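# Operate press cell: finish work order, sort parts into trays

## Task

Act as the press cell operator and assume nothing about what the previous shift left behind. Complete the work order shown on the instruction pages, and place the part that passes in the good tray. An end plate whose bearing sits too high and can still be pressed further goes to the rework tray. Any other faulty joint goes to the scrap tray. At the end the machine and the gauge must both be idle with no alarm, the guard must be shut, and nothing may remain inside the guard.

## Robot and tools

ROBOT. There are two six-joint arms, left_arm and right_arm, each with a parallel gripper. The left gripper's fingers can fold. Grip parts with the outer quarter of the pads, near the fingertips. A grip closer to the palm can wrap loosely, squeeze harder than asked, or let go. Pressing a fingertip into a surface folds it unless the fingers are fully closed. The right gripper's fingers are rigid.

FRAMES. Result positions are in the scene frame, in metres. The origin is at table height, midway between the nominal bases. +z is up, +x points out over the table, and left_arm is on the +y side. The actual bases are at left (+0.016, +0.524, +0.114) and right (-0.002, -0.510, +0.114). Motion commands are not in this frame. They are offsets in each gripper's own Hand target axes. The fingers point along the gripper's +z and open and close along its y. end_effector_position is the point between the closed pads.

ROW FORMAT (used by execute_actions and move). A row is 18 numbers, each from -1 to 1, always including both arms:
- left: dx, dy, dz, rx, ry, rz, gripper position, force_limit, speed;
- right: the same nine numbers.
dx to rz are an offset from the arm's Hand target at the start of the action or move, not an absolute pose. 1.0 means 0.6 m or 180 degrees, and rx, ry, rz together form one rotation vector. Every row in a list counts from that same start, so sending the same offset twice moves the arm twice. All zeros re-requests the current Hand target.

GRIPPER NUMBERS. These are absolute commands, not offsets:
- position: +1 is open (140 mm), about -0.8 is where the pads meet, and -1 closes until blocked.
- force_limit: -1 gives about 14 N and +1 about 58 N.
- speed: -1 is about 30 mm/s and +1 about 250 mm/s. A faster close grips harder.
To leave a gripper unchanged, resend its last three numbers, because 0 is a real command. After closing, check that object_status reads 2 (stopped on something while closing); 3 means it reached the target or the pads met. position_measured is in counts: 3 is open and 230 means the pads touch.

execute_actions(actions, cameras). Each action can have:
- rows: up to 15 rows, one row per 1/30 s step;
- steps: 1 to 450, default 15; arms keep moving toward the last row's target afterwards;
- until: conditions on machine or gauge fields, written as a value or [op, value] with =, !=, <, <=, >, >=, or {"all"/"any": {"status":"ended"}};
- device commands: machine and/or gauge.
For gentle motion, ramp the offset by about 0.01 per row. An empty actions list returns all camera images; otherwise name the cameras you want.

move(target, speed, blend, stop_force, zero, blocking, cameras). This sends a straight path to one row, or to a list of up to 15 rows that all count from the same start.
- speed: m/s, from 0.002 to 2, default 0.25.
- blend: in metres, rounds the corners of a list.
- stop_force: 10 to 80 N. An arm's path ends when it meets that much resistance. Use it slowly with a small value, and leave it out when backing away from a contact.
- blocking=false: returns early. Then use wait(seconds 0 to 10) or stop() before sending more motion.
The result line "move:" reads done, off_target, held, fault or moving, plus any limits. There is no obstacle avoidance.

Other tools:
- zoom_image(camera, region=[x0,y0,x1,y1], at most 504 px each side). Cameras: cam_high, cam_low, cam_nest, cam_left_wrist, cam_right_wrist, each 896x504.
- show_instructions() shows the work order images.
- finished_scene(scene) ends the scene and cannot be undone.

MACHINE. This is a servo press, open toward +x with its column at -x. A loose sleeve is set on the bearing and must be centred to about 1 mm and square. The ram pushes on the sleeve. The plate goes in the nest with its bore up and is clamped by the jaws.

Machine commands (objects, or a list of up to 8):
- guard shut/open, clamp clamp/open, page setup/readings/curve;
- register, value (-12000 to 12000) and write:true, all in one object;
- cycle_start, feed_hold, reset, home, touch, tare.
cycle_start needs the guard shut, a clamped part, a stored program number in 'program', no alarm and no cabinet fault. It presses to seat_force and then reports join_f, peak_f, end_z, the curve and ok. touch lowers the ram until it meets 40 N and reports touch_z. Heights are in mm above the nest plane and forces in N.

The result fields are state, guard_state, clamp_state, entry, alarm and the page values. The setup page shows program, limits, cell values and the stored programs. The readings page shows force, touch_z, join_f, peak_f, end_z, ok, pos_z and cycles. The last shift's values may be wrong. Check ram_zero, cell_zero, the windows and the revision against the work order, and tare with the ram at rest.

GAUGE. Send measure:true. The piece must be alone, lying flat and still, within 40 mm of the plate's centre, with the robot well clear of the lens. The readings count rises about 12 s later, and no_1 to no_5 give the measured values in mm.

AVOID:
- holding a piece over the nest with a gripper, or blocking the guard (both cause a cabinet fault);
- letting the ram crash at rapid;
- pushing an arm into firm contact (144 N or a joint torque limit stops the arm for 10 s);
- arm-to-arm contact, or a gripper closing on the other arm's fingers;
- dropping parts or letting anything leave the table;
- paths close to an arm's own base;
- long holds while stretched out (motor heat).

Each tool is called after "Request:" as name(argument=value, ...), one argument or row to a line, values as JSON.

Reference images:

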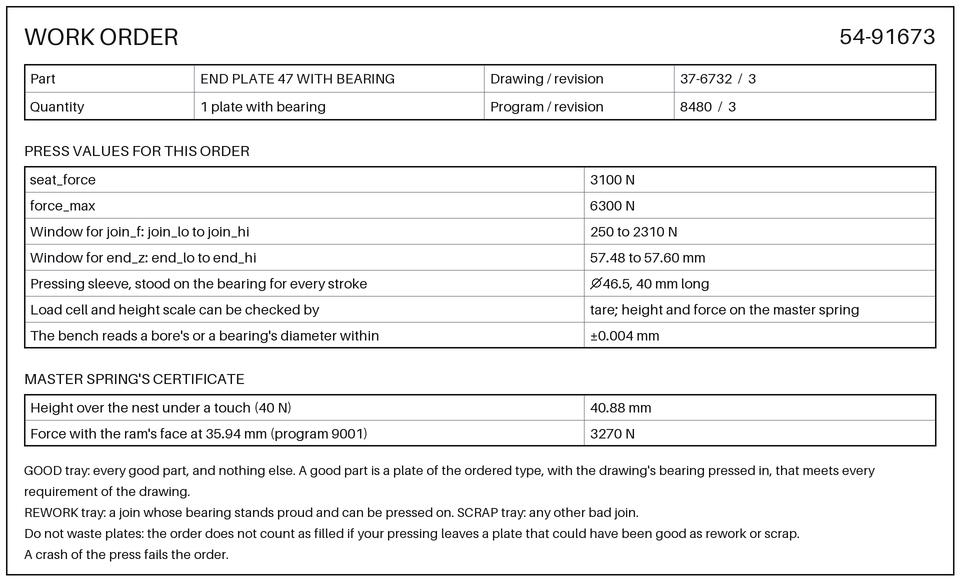

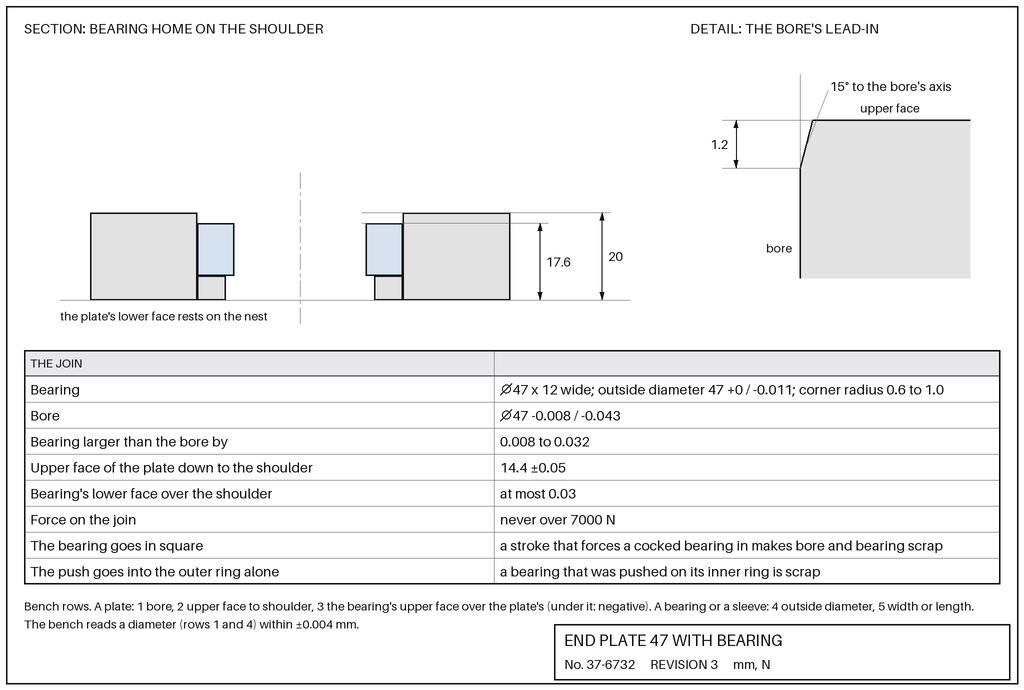

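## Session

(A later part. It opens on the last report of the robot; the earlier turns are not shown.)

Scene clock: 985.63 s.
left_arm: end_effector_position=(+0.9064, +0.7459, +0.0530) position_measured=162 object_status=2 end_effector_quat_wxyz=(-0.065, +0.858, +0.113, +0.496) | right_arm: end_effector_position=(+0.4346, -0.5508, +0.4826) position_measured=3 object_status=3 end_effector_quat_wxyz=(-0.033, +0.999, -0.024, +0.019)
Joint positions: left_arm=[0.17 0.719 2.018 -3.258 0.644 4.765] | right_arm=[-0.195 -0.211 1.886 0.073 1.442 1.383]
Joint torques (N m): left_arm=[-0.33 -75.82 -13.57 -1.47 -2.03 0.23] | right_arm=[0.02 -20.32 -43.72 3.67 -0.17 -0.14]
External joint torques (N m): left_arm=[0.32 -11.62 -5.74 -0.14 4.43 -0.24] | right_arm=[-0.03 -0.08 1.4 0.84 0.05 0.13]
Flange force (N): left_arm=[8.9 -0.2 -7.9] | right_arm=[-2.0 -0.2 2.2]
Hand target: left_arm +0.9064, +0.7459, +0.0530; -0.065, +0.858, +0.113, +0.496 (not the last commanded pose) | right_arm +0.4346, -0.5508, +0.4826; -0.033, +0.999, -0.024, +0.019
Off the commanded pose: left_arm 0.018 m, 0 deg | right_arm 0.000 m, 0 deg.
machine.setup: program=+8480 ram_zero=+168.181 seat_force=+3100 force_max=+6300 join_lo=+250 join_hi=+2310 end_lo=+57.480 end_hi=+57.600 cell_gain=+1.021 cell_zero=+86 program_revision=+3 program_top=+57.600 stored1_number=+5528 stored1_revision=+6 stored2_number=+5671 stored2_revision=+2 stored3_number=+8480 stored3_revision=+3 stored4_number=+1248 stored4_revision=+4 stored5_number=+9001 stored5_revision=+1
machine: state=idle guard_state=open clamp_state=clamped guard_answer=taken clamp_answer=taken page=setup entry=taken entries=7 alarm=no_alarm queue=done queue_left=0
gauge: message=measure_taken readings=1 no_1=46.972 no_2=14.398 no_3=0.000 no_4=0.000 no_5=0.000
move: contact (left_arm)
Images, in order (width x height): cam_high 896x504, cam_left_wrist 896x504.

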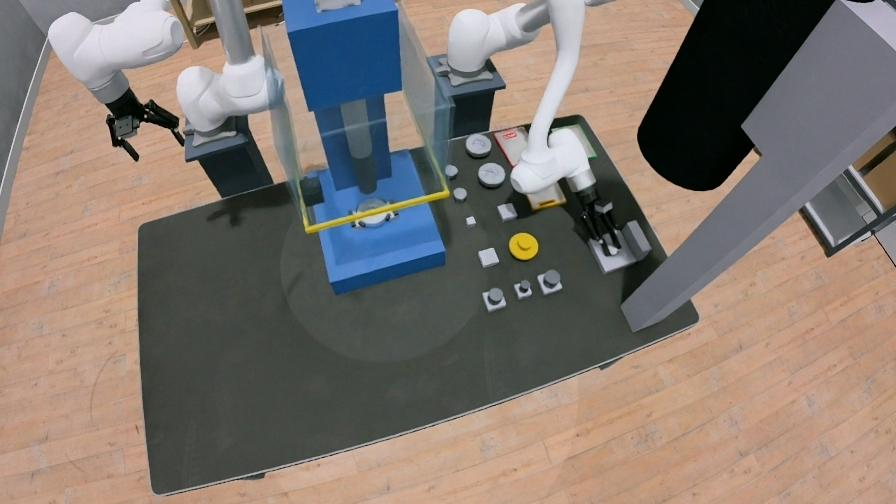

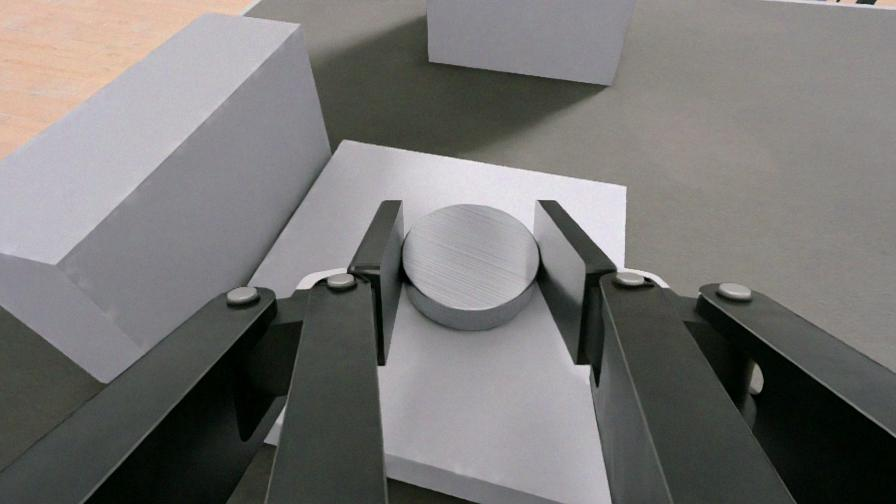

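Request:
move(
  target=[
    [0.00144,0,-0.0008,0,0,0,-1,0,-1,0,0,0,0,0,0,1,1,1],
    [0.00144,0,-0.0008,0,0,0,0.05,0,-0.5,0,0,0,0,0,0,1,1,1],
    [0,0,-0.42,0,0,0,0.05,0,-0.5,0,0,0,0,0,0,1,1,1],
  ],
  cameras=["cam_left_wrist"],
  speed=[0.02,0.02,0.2],
)

Request:
execute_actions(
  actions=[
    {"gauge":{"measure":true},"steps":440,"until":{"gauge":{"readings":["=",2]}}},
  ],
  cameras=[],
)

Scene clock: 996.57 s.
left_arm: end_effector_position=(+0.6955, +0.6895, +0.1788) position_measured=123 object_status=3 end_effector_quat_wxyz=(-0.065, +0.858, +0.113, +0.496) | right_arm: end_effector_position=(+0.4346, -0.5508, +0.4826) position_measured=3 object_status=3 end_effector_quat_wxyz=(-0.033, +0.999, -0.024, +0.019)
Joint positions: left_arm=[0.127 0.306 2.425 -3.321 0.641 4.795] | right_arm=[-0.195 -0.211 1.886 0.073 1.442 1.383]
Joint torques (N m): left_arm=[-0.23 -55.62 -20.57 -1.39 2.52 0.29] | right_arm=[0.5 -20.21 -43.57 3.62 -0.27 -0.09]
External joint torques (N m): left_arm=[0.23 4.38 0.45 -0.21 -0.1 -0.3] | right_arm=[-0.64 -0.14 1.25 0.9 0.15 0.09]
Flange force (N): left_arm=[-6.7 -0.2 8.0] | right_arm=[-2.2 1.3 1.6]
Hand target: left_arm +0.6955, +0.6895, +0.1788; -0.065, +0.858, +0.113, +0.496 | right_arm +0.4346, -0.5508, +0.4826; -0.033, +0.999, -0.024, +0.019
Off the commanded pose: left_arm 0.000 m, 0 deg | right_arm 0.000 m, 0 deg.
machine.setup: program=+8480 ram_zero=+168.181 seat_force=+3100 force_max=+6300 join_lo=+250 join_hi=+2310 end_lo=+57.480 end_hi=+57.600 cell_gain=+1.021 cell_zero=+86 program_revision=+3 program_top=+57.600 stored1_number=+5528 stored1_revision=+6 stored2_number=+5671 stored2_revision=+2 stored3_number=+8480 stored3_revision=+3 stored4_number=+1248 stored4_revision=+4 stored5_number=+9001 stored5_revision=+1
machine: state=idle guard_state=open clamp_state=clamped guard_answer=taken clamp_answer=taken page=setup entry=taken entries=7 alarm=no_alarm queue=done queue_left=0
gauge: message=measure_taken readings=1 no_1=46.972 no_2=14.398 no_3=0.000 no_4=0.000 no_5=0.000
move: done
Images, in order (width x height): cam_left_wrist 896x504.

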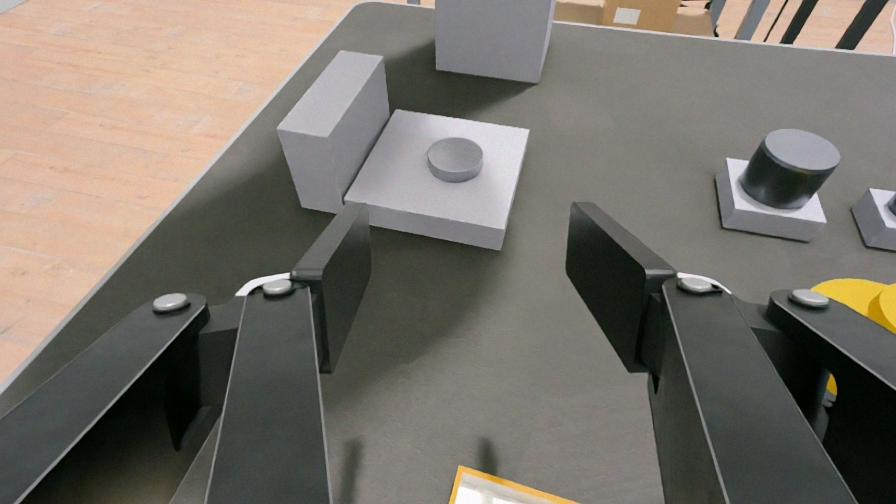

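Scene clock: 1008.77 s.
left_arm: end_effector_position=(+0.6955, +0.6895, +0.1788) position_measured=123 object_status=3 end_effector_quat_wxyz=(-0.065, +0.858, +0.113, +0.496) | right_arm: end_effector_position=(+0.4346, -0.5508, +0.4826) position_measured=3 object_status=3 end_effector_quat_wxyz=(-0.033, +0.999, -0.024, +0.019)
Joint positions: left_arm=[0.127 0.306 2.425 -3.321 0.641 4.795] | right_arm=[-0.195 -0.211 1.886 0.073 1.442 1.383]
Joint torques (N m): left_arm=[-0.01 -55.85 -20.41 -1.35 2.51 0.27] | right_arm=[0.24 -20.33 -43.68 3.66 -0.18 -0.12]
External joint torques (N m): left_arm=[-0.09 4.96 0.51 -0.22 -0.11 -0.27] | right_arm=[-0.27 -0.07 1.37 0.85 0.06 0.12]
Flange force (N): left_arm=[-7.7 0.7 9.0] | right_arm=[-2.1 0.4 2.1]
Hand target: left_arm +0.6955, +0.6895, +0.1788; -0.065, +0.858, +0.113, +0.496 | right_arm +0.4346, -0.5508, +0.4826; -0.033, +0.999, -0.024, +0.019
Tool commands: left_gripper/position=+0.05 left_gripper/force_limit=+0.0 left_gripper/speed=-0.5 right_gripper/position=+1.0 right_gripper/force_limit=+1.0 right_gripper/speed=+1.0
Off the commanded pose: left_arm 0.000 m, 0 deg | right_arm 0.000 m, 0 deg.
machine.setup: program=+8480 ram_zero=+168.181 seat_force=+3100 force_max=+6300 join_lo=+250 join_hi=+2310 end_lo=+57.480 end_hi=+57.600 cell_gain=+1.021 cell_zero=+86 program_revision=+3 program_top=+57.600 stored1_number=+5528 stored1_revision=+6 stored2_number=+5671 stored2_revision=+2 stored3_number=+8480 stored3_revision=+3 stored4_number=+1248 stored4_revision=+4 stored5_number=+9001 stored5_revision=+1
machine: state=idle guard_state=open clamp_state=clamped guard_answer=taken clamp_answer=taken page=setup entry=taken entries=7 alarm=no_alarm queue=done queue_left=0
gauge: message=measure_taken readings=2 no_1=0.000 no_2=0.000 no_3=0.000 no_4=46.991 no_5=12.000
No camera images: "cameras" was empty.

Request:
execute_actions(
  actions=[
    {"gauge":{"measure":true},"steps":440,"until":{"gauge":{"readings":["=",3]}}},
  ],
  cameras=[],
)

Scene clock: 1026.87 s.
left_arm: end_effector_position=(+0.6955, +0.6895, +0.1788) position_measured=123 object_status=3 end_effector_quat_wxyz=(-0.065, +0.858, +0.113, +0.496) | right_arm: end_effector_position=(+0.4346, -0.5508, +0.4826) position_measured=3 object_status=3 end_effector_quat_wxyz=(-0.033, +0.999, -0.024, +0.019)
Joint positions: left_arm=[0.127 0.306 2.425 -3.321 0.641 4.795] | right_arm=[-0.195 -0.211 1.886 0.073 1.442 1.383]
Joint torques (N m): left_arm=[-0.26 -55.7 -20.3 -1.35 2.52 0.27] | right_arm=[0.47 -20.01 -43.79 3.67 -0.22 -0.13]
External joint torques (N m): left_arm=[0.23 4.59 0.46 -0.22 -0.12 -0.27] | right_arm=[-0.54 -0.4 1.45 0.84 0.1 0.13]
Flange force (N): left_arm=[-7.0 -0.1 8.4] | right_arm=[-2.8 0.9 2.0]
Hand target: left_arm +0.6955, +0.6895, +0.1788; -0.065, +0.858, +0.113, +0.496 | right_arm +0.4346, -0.5508, +0.4826; -0.033, +0.999, -0.024, +0.019
Tool commands: left_gripper/position=+0.05 left_gripper/force_limit=+0.0 left_gripper/speed=-0.5 right_gripper/position=+1.0 right_gripper/force_limit=+1.0 right_gripper/speed=+1.0
Off the commanded pose: left_arm 0.000 m, 0 deg | right_arm 0.000 m, 0 deg.
machine.setup: program=+8480 ram_zero=+168.181 seat_force=+3100 force_max=+6300 join_lo=+250 join_hi=+2310 end_lo=+57.480 end_hi=+57.600 cell_gain=+1.021 cell_zero=+86 program_revision=+3 program_top=+57.600 stored1_number=+5528 stored1_revision=+6 stored2_number=+5671 stored2_revision=+2 stored3_number=+8480 stored3_revision=+3 stored4_number=+1248 stored4_revision=+4 stored5_number=+9001 stored5_revision=+1
machine: state=idle guard_state=open clamp_state=clamped guard_answer=taken clamp_answer=taken page=setup entry=taken entries=7 alarm=no_alarm queue=done queue_left=0
gauge: message=measure_taken readings=3 no_1=0.000 no_2=0.000 no_3=0.000 no_4=46.993 no_5=11.994
No camera images: "cameras" was empty.

Request:
move(
  target=[0.003,0.0002,0.4147,0,0,0,0.05,0,-0.5,0,0,0,0,0,0,1,1,1],
  cameras=["cam_left_wrist"],
  speed=0.15,
)

Request:
execute_actions(
  actions=[
    {"rows":[[0,0,0,0,0,0,-1,0,-1,0,0,0,0,0,0,1,1,1]],"steps":75},
  ],
  cameras=["cam_left_wrist"],
)

Request:
zoom_image(
  camera="cam_left_wrist",
  region=[330, 180, 610, 360],
)

Scene clock: 1062.37 s.
left_arm: end_effector_position=(+0.9046, +0.7453, +0.0562) position_measured=123 object_status=3 end_effector_quat_wxyz=(-0.065, +0.858, +0.113, +0.496) | right_arm: end_effector_position=(+0.4346, -0.5508, +0.4826) position_measured=3 object_status=3 end_effector_quat_wxyz=(-0.033, +0.999, -0.024, +0.019)
Joint positions: left_arm=[0.169 0.712 2.022 -3.259 0.642 4.766] | right_arm=[-0.195 -0.211 1.886 0.073 1.442 1.383]
Joint torques (N m): left_arm=[-0.06 -91.48 -20.28 -1.4 2.53 0.3] | right_arm=[0.79 -19.72 -43.54 3.7 -0.17 -0.13]
External joint torques (N m): left_arm=[-0.07 3.83 0.5 -0.23 -0.1 -0.31] | right_arm=[-0.77 -0.73 1.18 0.83 0.05 0.13]
Flange force (N): left_arm=[-4.4 0.4 4.6] | right_arm=[-3.1 1.4 1.5]
Hand target: left_arm +0.9046, +0.7453, +0.0561; -0.065, +0.858, +0.113, +0.496 | right_arm +0.4346, -0.5508, +0.4826; -0.033, +0.999, -0.024, +0.019
Off the commanded pose: left_arm 0.000 m, 0 deg | right_arm 0.000 m, 0 deg.
machine.setup: program=+8480 ram_zero=+168.181 seat_force=+3100 force_max=+6300 join_lo=+250 join_hi=+2310 end_lo=+57.480 end_hi=+57.600 cell_gain=+1.021 cell_zero=+86 program_revision=+3 program_top=+57.600 stored1_number=+5528 stored1_revision=+6 stored2_number=+5671 stored2_revision=+2 stored3_number=+8480 stored3_revision=+3 stored4_number=+1248 stored4_revision=+4 stored5_number=+9001 stored5_revision=+1
machine: state=idle guard_state=open clamp_state=clamped guard_answer=taken clamp_answer=taken page=setup entry=taken entries=7 alarm=no_alarm queue=done queue_left=0
gauge: message=measure_taken readings=3 no_1=0.000 no_2=0.000 no_3=0.000 no_4=46.993 no_5=11.994
move: done
Images, in order (width x height): cam_left_wrist 896x504.

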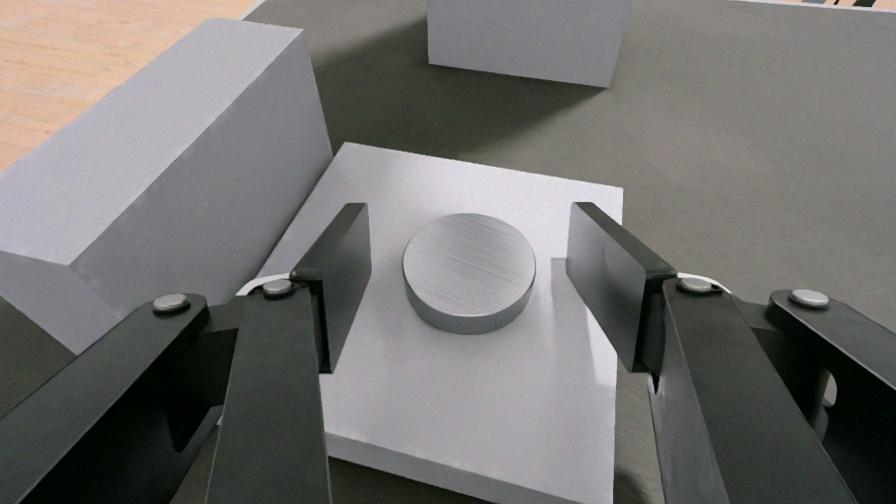

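Scene clock: 1065.07 s.
left_arm: end_effector_position=(+0.9046, +0.7453, +0.0562) position_measured=162 object_status=2 end_effector_quat_wxyz=(-0.065, +0.858, +0.113, +0.496) | right_arm: end_effector_position=(+0.4346, -0.5508, +0.4826) position_measured=3 object_status=3 end_effector_quat_wxyz=(-0.033, +0.999, -0.024, +0.019)
Joint positions: left_arm=[0.169 0.712 2.022 -3.259 0.642 4.766] | right_arm=[-0.195 -0.211 1.886 0.073 1.442 1.383]
Joint torques (N m): left_arm=[-0.48 -84.86 -19.79 -1.38 1.08 0.26] | right_arm=[0.03 -20.31 -43.42 3.7 -0.14 -0.18]
External joint torques (N m): left_arm=[0.35 -2.41 0.23 -0.24 1.33 -0.26] | right_arm=[-0.1 -0.11 1.05 0.82 0.02 0.17]
Flange force (N): left_arm=[-0.2 -0.3 -4.4] | right_arm=[-1.6 -0.2 1.6]
Hand target: left_arm +0.9046, +0.7453, +0.0561; -0.065, +0.858, +0.113, +0.496 | right_arm +0.4346, -0.5508, +0.4826; -0.033, +0.999, -0.024, +0.019
Off the commanded pose: left_arm 0.000 m, 0 deg | right_arm 0.000 m, 0 deg.
machine.setup: program=+8480 ram_zero=+168.181 seat_force=+3100 force_max=+6300 join_lo=+250 join_hi=+2310 end_lo=+57.480 end_hi=+57.600 cell_gain=+1.021 cell_zero=+86 program_revision=+3 program_top=+57.600 stored1_number=+5528 stored1_revision=+6 stored2_number=+5671 stored2_revision=+2 stored3_number=+8480 stored3_revision=+3 stored4_number=+1248 stored4_revision=+4 stored5_number=+9001 stored5_revision=+1
machine: state=idle guard_state=open clamp_state=clamped guard_answer=taken clamp_answer=taken page=setup entry=taken entries=7 alarm=no_alarm queue=done queue_left=0
gauge: message=measure_taken readings=3 no_1=0.000 no_2=0.000 no_3=0.000 no_4=46.993 no_5=11.994
Images, in order (width x height): cam_left_wrist 896x504.

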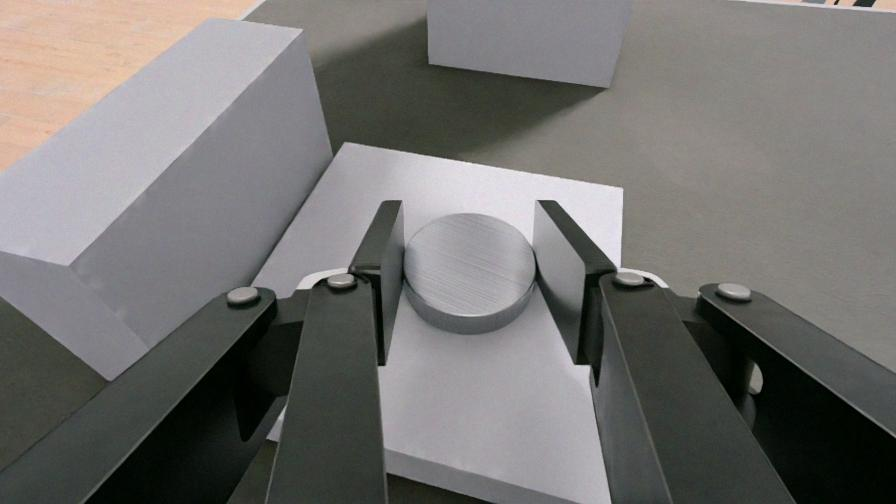

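Scaled by 1.800 from the camera's 896x504 image, which has a finer 1280x720 frame.

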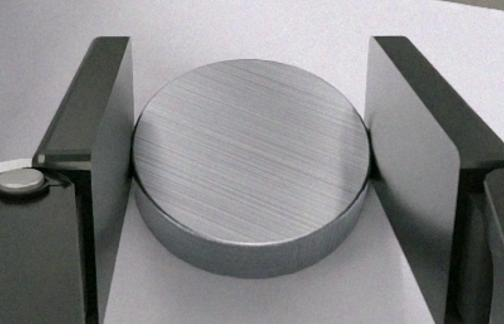

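Request:
move(
  target=[
    [0.1155,0,-0.0667,0,0,0,-1,0,-1,0,0,0,0,0,0,1,1,1],
    [0.07,0.2477,-0.4251,-0.5052,0,0.2917,-1,0,-1,0,0,0,0,0,0,1,1,1],
    [-0.1298,0.7235,-0.7545,-0.5052,0,0.2917,-1,0,-1,0,0,0,0,0,0,1,1,1],
  ],
  cameras=["cam_left_wrist"],
  speed=[0.08,0.25,0.25],
  blend=[0.03,0.05,0],
)

Scene clock: 1093.03 s.
left_arm: end_effector_position=(+0.6003, +0.2146, +0.2147) position_measured=162 object_status=2 end_effector_quat_wxyz=(+0.353, +0.612, -0.613, +0.354) | right_arm: end_effector_position=(+0.4346, -0.5508, +0.4826) position_measured=3 object_status=3 end_effector_quat_wxyz=(-0.033, +0.999, -0.024, +0.019)
Joint positions: left_arm=[-0.108 0.421 2.088 -1.312 1.101 3.992] | right_arm=[-0.195 -0.211 1.886 0.073 1.442 1.383]
Joint torques (N m): left_arm=[-0.78 -68.97 -22.59 -0.61 2.11 0.25] | right_arm=[0.22 -20.37 -43.78 3.68 -0.2 -0.18]
External joint torques (N m): left_arm=[0.73 4.8 0.76 -0.17 -0.29 -0.25] | right_arm=[-0.3 -0.02 1.44 0.84 0.08 0.18]
Flange force (N): left_arm=[-6.5 -4.0 3.2] | right_arm=[-2.1 0.3 2.1]
Hand target: left_arm +0.6003, +0.2146, +0.2147; +0.353, +0.612, -0.613, +0.354 | right_arm +0.4346, -0.5508, +0.4826; -0.033, +0.999, -0.024, +0.019
Off the commanded pose: left_arm 0.000 m, 0 deg | right_arm 0.000 m, 0 deg.
machine.setup: program=+8480 ram_zero=+168.181 seat_force=+3100 force_max=+6300 join_lo=+250 join_hi=+2310 end_lo=+57.480 end_hi=+57.600 cell_gain=+1.021 cell_zero=+86 program_revision=+3 program_top=+57.600 stored1_number=+5528 stored1_revision=+6 stored2_number=+5671 stored2_revision=+2 stored3_number=+8480 stored3_revision=+3 stored4_number=+1248 stored4_revision=+4 stored5_number=+9001 stored5_revision=+1
machine: state=idle guard_state=open clamp_state=clamped guard_answer=taken clamp_answer=taken page=setup entry=taken entries=7 alarm=no_alarm queue=done queue_left=0
gauge: message=measure_taken readings=3 no_1=0.000 no_2=0.000 no_3=0.000 no_4=46.993 no_5=11.994
move: done
Images, in order (width x height): cam_left_wrist 896x504.

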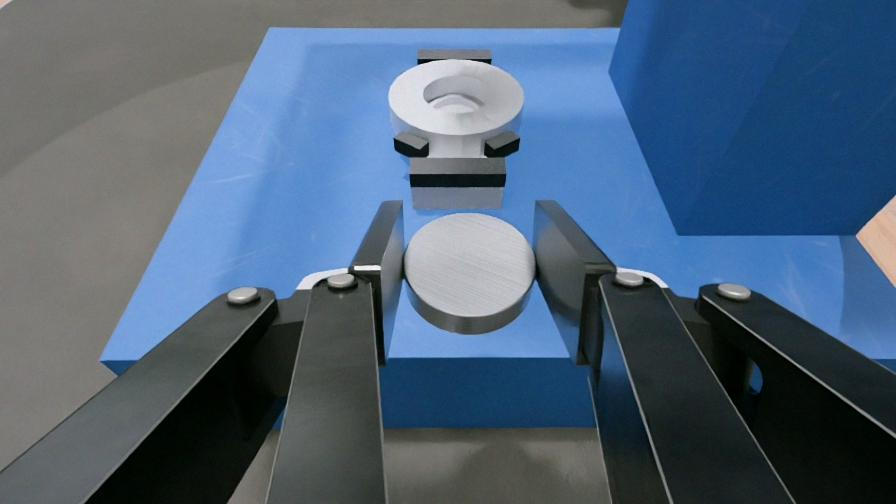

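Request:
move(
  target=[0.1021,-0.0008,0.3058,0,0,0,-1,0,-1,0,0,0,0,0,0,1,1,1],
  cameras=["cam_nest","cam_low","cam_left_wrist"],
  speed=0.12,
)

Request:
zoom_image(
  camera="cam_nest",
  region=[270, 150, 510, 370],
)

Request:
zoom_image(
  camera="cam_left_wrist",
  region=[300, 100, 640, 420],
)

Request:
zoom_image(
  camera="cam_low",
  region=[390, 140, 510, 250],
)

Scene clock: 1105.80 s.
left_arm: end_effector_position=(+0.6007, +0.0251, +0.1760) position_measured=162 object_status=2 end_effector_quat_wxyz=(+0.353, +0.612, -0.613, +0.354) | right_arm: end_effector_position=(+0.4346, -0.5508, +0.4826) position_measured=3 object_status=3 end_effector_quat_wxyz=(-0.033, +0.999, -0.024, +0.019)
Joint positions: left_arm=[-0.414 0.518 2.027 -1.57 0.922 4.007] | right_arm=[-0.195 -0.211 1.886 0.073 1.442 1.383]
Joint torques (N m): left_arm=[-0.25 -76.8 -21.87 -1.15 2.18 0.29] | right_arm=[0.4 -20.56 -43.73 3.62 -0.22 -0.05]
External joint torques (N m): left_arm=[0.13 4.34 0.94 -0.1 -0.33 -0.29] | right_arm=[-0.39 0.14 1.41 0.9 0.1 0.04]
Flange force (N): left_arm=[-4.8 -2.5 4.1] | right_arm=[-1.9 0.9 2.1]
Hand target: left_arm +0.6007, +0.0251, +0.1759; +0.353, +0.612, -0.613, +0.354 | right_arm +0.4346, -0.5508, +0.4826; -0.033, +0.999, -0.024, +0.019
Off the commanded pose: left_arm 0.000 m, 0 deg | right_arm 0.000 m, 0 deg.
machine.setup: program=+8480 ram_zero=+168.181 seat_force=+3100 force_max=+6300 join_lo=+250 join_hi=+2310 end_lo=+57.480 end_hi=+57.600 cell_gain=+1.021 cell_zero=+86 program_revision=+3 program_top=+57.600 stored1_number=+5528 stored1_revision=+6 stored2_number=+5671 stored2_revision=+2 stored3_number=+8480 stored3_revision=+3 stored4_number=+1248 stored4_revision=+4 stored5_number=+9001 stored5_revision=+1
machine: state=idle guard_state=open clamp_state=clamped guard_answer=taken clamp_answer=taken page=setup entry=taken entries=7 alarm=no_alarm queue=done queue_left=0
gauge: message=measure_taken readings=3 no_1=0.000 no_2=0.000 no_3=0.000 no_4=46.993 no_5=11.994
move: done
Images, in order (width x height): cam_low 896x504, cam_nest 896x504, cam_left_wrist 896x504.

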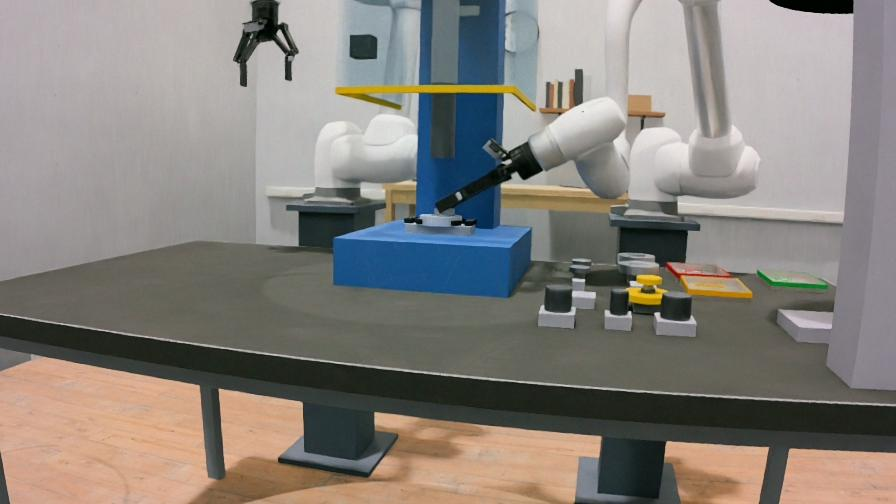

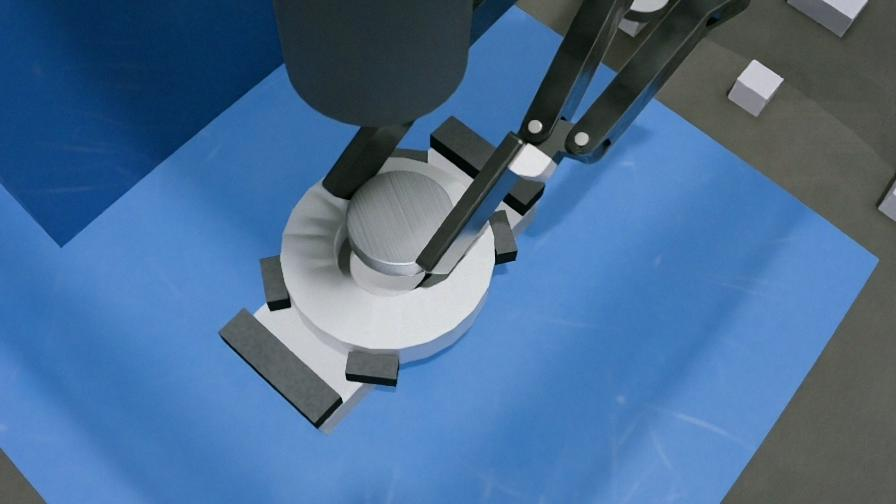

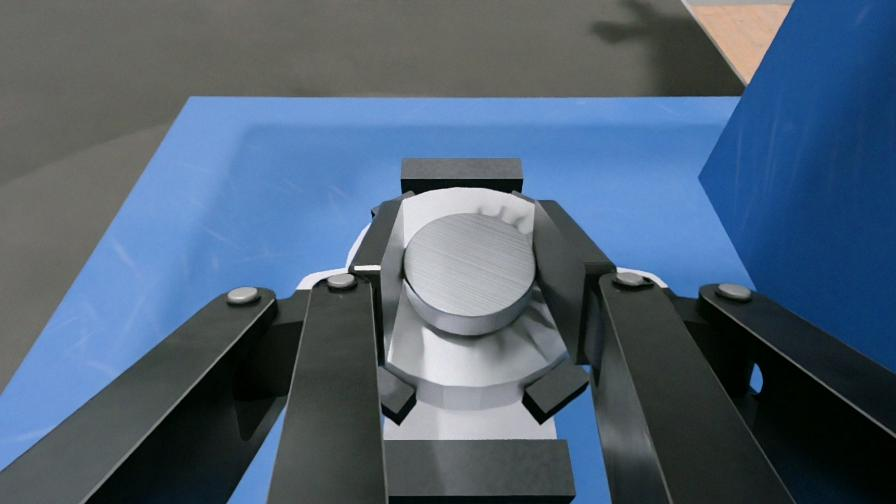

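Scaled by 2.100 from the camera's 896x504 image, which has a finer 1280x720 frame.

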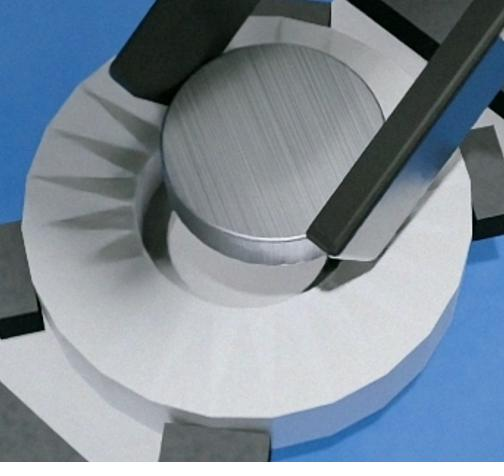

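Scaled by 1.482 from the camera's 896x504 image, which has a finer 1280x720 frame.

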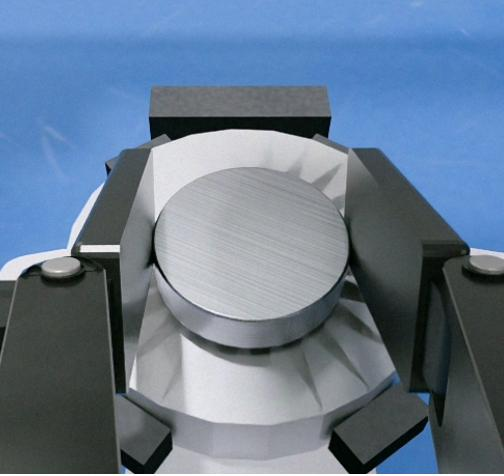

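Scaled by 4.200 from the camera's 896x504 image, which has a finer 1280x720 frame.

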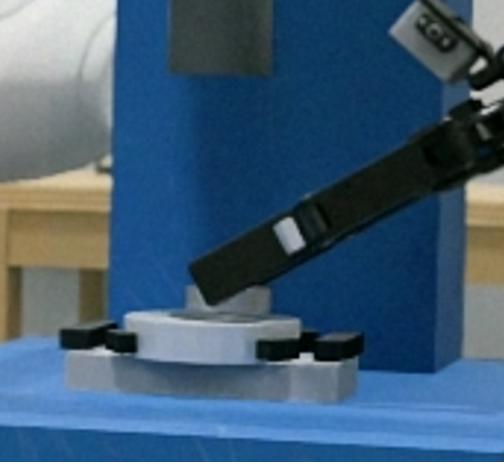

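Request:
move(
  target=[0.0068,0,0.0117,0,0,0,-1,0,-1,0,0,0,0,0,0,1,1,1],
  cameras=["cam_nest","cam_low","cam_left_wrist"],
  speed=0.05,
)

Request:
zoom_image(
  camera="cam_nest",
  region=[270, 150, 510, 370],
)

Request:
zoom_image(
  camera="cam_left_wrist",
  region=[340, 160, 600, 420],
)

Request:
zoom_image(
  camera="cam_low",
  region=[390, 140, 510, 250],
)

Scene clock: 1126.67 s.
left_arm: end_effector_position=(+0.6007, +0.0169, +0.1760) position_measured=162 object_status=2 end_effector_quat_wxyz=(+0.353, +0.612, -0.613, +0.354) | right_arm: end_effector_position=(+0.4346, -0.5508, +0.4826) position_measured=3 object_status=3 end_effector_quat_wxyz=(-0.033, +0.999, -0.024, +0.019)
Joint positions: left_arm=[-0.426 0.521 2.021 -1.578 0.915 4.004] | right_arm=[-0.195 -0.211 1.886 0.073 1.442 1.383]
Joint torques (N m): left_arm=[0 -77.5 -22.04 -1.16 2.17 0.28] | right_arm=[0.13 -20.05 -43.48 3.66 -0.2 -0.13]
External joint torques (N m): left_arm=[-0.06 4.43 0.84 -0.12 -0.33 -0.28] | right_arm=[-0.18 -0.35 1.15 0.85 0.08 0.12]
Flange force (N): left_arm=[-4.7 -2.6 4.5] | right_arm=[-2.2 0.1 1.6]
Hand target: left_arm +0.6007, +0.0169, +0.1760; +0.353, +0.612, -0.613, +0.354 | right_arm +0.4346, -0.5508, +0.4826; -0.033, +0.999, -0.024, +0.019
Off the commanded pose: left_arm 0.000 m, 0 deg | right_arm 0.000 m, 0 deg.
machine.setup: program=+8480 ram_zero=+168.181 seat_force=+3100 force_max=+6300 join_lo=+250 join_hi=+2310 end_lo=+57.480 end_hi=+57.600 cell_gain=+1.021 cell_zero=+86 program_revision=+3 program_top=+57.600 stored1_number=+5528 stored1_revision=+6 stored2_number=+5671 stored2_revision=+2 stored3_number=+8480 stored3_revision=+3 stored4_number=+1248 stored4_revision=+4 stored5_number=+9001 stored5_revision=+1
machine: state=idle guard_state=open clamp_state=clamped guard_answer=taken clamp_answer=taken page=setup entry=taken entries=7 alarm=no_alarm queue=done queue_left=0
gauge: message=measure_taken readings=3 no_1=0.000 no_2=0.000 no_3=0.000 no_4=46.993 no_5=11.994
move: done
Images, in order (width x height): cam_low 896x504, cam_nest 896x504, cam_left_wrist 896x504.

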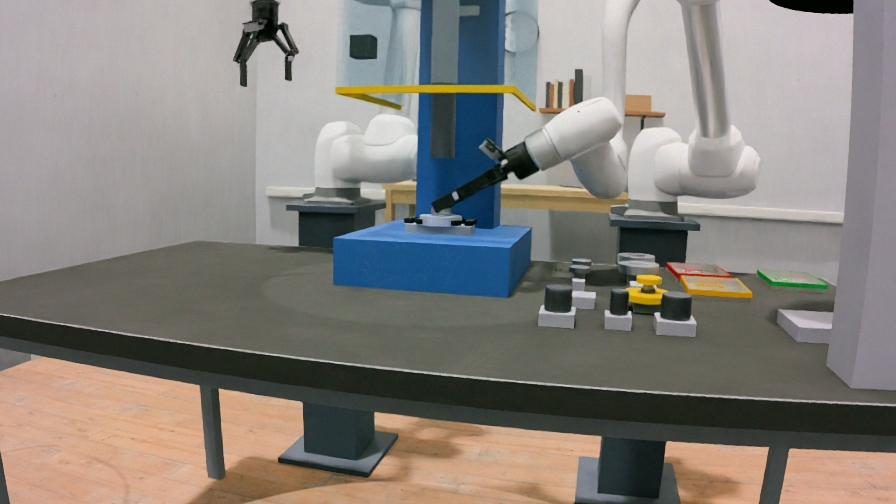

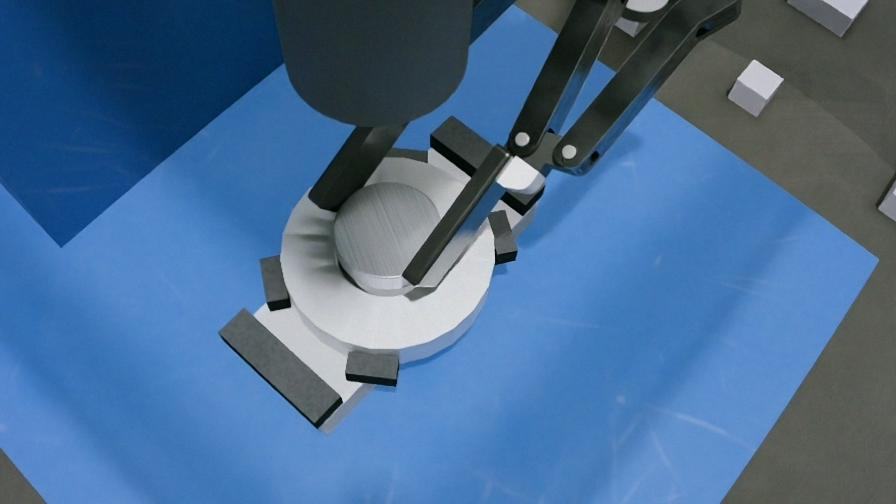

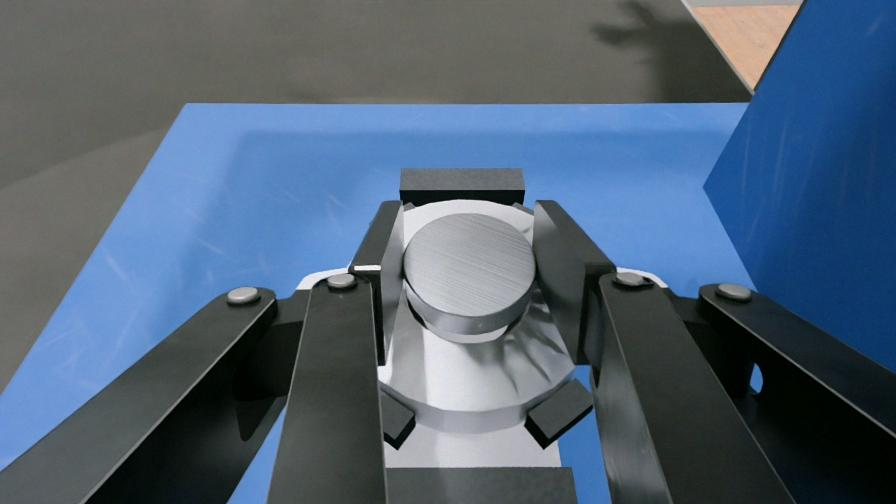

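Scaled by 2.100 from the camera's 896x504 image, which has a finer 1280x720 frame.

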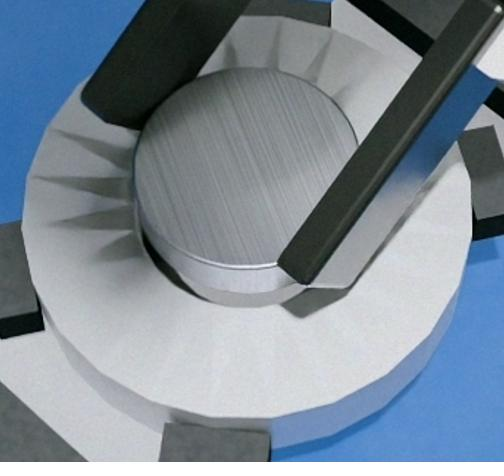

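Scaled by 1.938 from the camera's 896x504 image, which has a finer 1280x720 frame.

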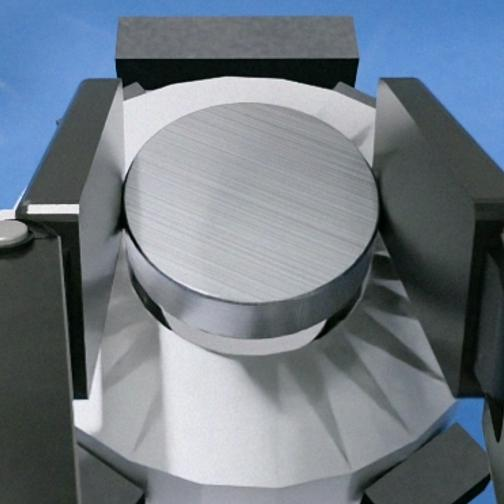

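Scaled by 4.200 from the camera's 896x504 image, which has a finer 1280x720 frame.

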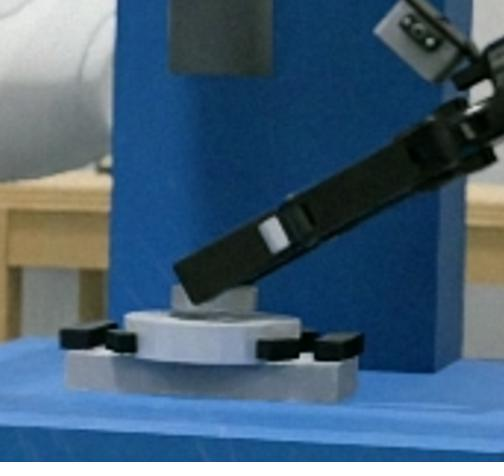

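Request:
move(
  target=[-0.0061,-0.0015,0.0044,0,0,0,-1,0,-1,0,0,0,0,0,0,1,1,1],
  cameras=["cam_nest","cam_low","cam_left_wrist"],
  speed=0.05,
)

Request:
zoom_image(
  camera="cam_nest",
  region=[270, 150, 510, 370],
)

Request:
zoom_image(
  camera="cam_left_wrist",
  region=[340, 160, 600, 420],
)

Request:
zoom_image(
  camera="cam_low",
  region=[390, 140, 510, 250],
)

Scene clock: 1149.93 s.
left_arm: end_effector_position=(+0.6016, +0.0165, +0.1715) position_measured=162 object_status=2 end_effector_quat_wxyz=(+0.353, +0.612, -0.613, +0.354) | right_arm: end_effector_position=(+0.4346, -0.5508, +0.4826) position_measured=3 object_status=3 end_effector_quat_wxyz=(-0.033, +0.999, -0.024, +0.019)
Joint positions: left_arm=[-0.426 0.528 2.02 -1.583 0.915 4.012] | right_arm=[-0.195 -0.211 1.886 0.073 1.442 1.383]
Joint torques (N m): left_arm=[-0.32 -77.97 -21.76 -1.24 2.17 0.29] | right_arm=[0.22 -20.5 -43.68 3.69 -0.25 -0.15]
External joint torques (N m): left_arm=[0.28 4.73 1.05 -0.03 -0.31 -0.29] | right_arm=[-0.3 0.12 1.34 0.82 0.12 0.15]
Flange force (N): left_arm=[-5.3 -2.8 4.1] | right_arm=[-1.7 0.4 1.9]
Hand target: left_arm +0.6016, +0.0165, +0.1715; +0.353, +0.612, -0.613, +0.354 | right_arm +0.4346, -0.5508, +0.4826; -0.033, +0.999, -0.024, +0.019
Off the commanded pose: left_arm 0.000 m, 0 deg | right_arm 0.000 m, 0 deg.
machine.setup: program=+8480 ram_zero=+168.181 seat_force=+3100 force_max=+6300 join_lo=+250 join_hi=+2310 end_lo=+57.480 end_hi=+57.600 cell_gain=+1.021 cell_zero=+86 program_revision=+3 program_top=+57.600 stored1_number=+5528 stored1_revision=+6 stored2_number=+5671 stored2_revision=+2 stored3_number=+8480 stored3_revision=+3 stored4_number=+1248 stored4_revision=+4 stored5_number=+9001 stored5_revision=+1
machine: state=idle guard_state=open clamp_state=clamped guard_answer=taken clamp_answer=taken page=setup entry=taken entries=7 alarm=no_alarm queue=done queue_left=0
gauge: message=measure_taken readings=3 no_1=0.000 no_2=0.000 no_3=0.000 no_4=46.993 no_5=11.994
move: done
Images, in order (width x height): cam_low 896x504, cam_nest 896x504, cam_left_wrist 896x504.

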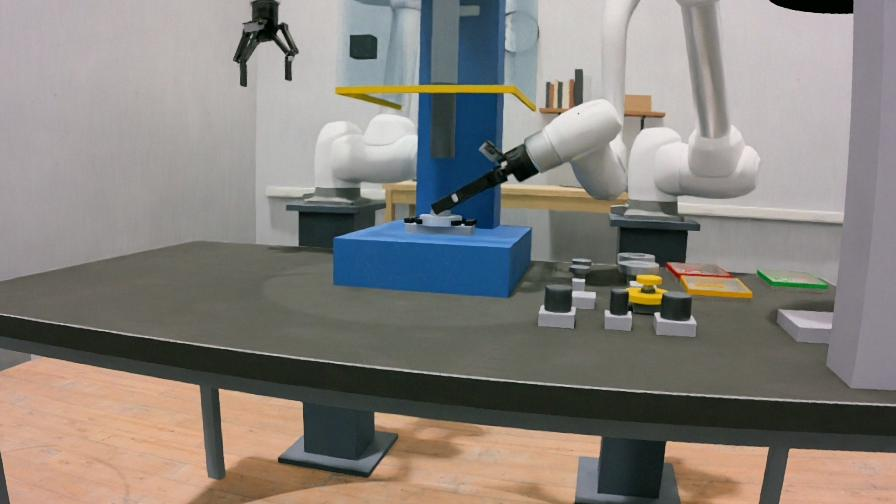

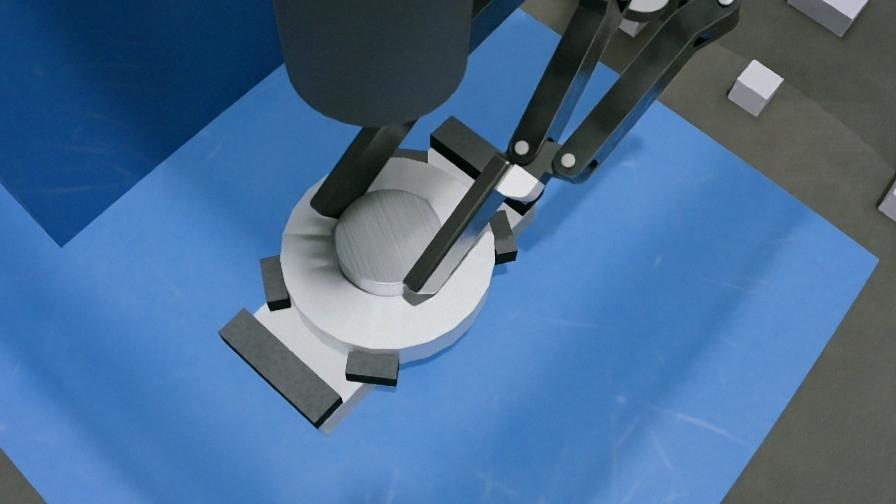

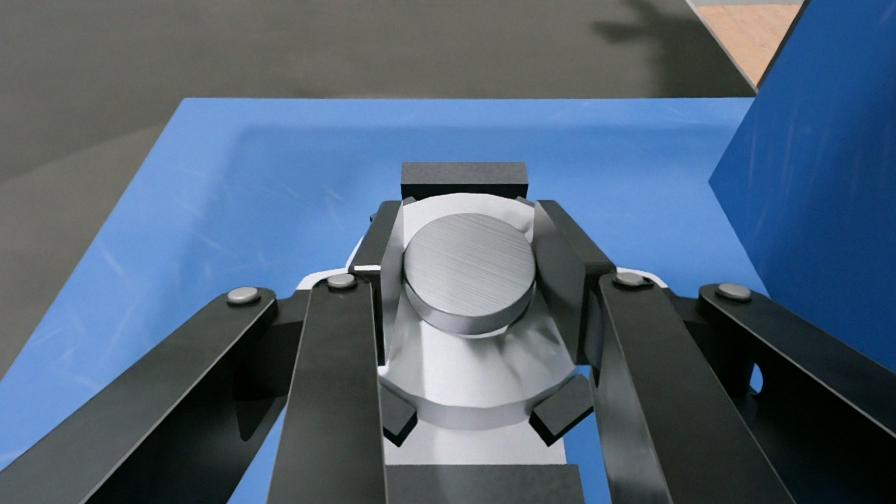

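Scaled by 2.100 from the camera's 896x504 image, which has a finer 1280x720 frame.

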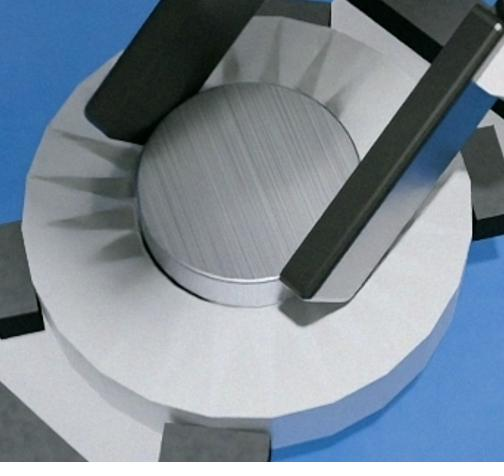

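Scaled by 1.938 from the camera's 896x504 image, which has a finer 1280x720 frame.

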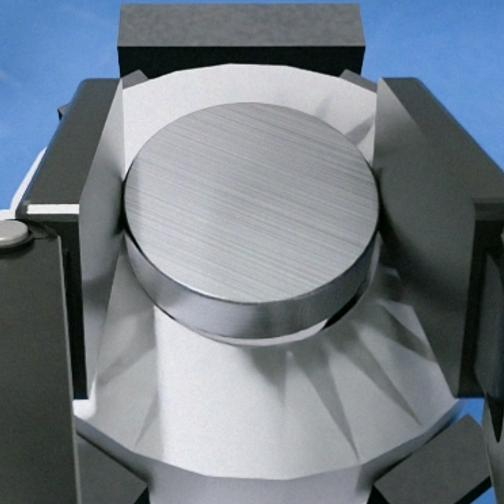

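Scaled by 4.200 from the camera's 896x504 image, which has a finer 1280x720 frame.

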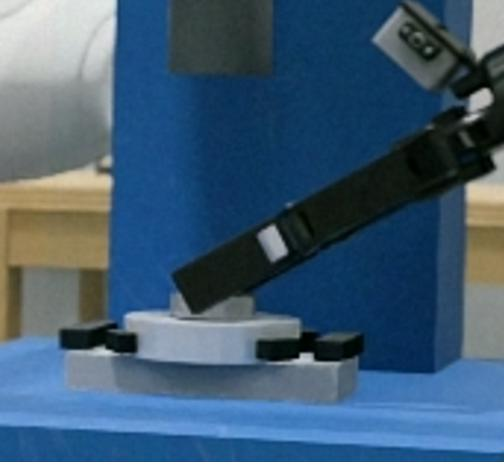

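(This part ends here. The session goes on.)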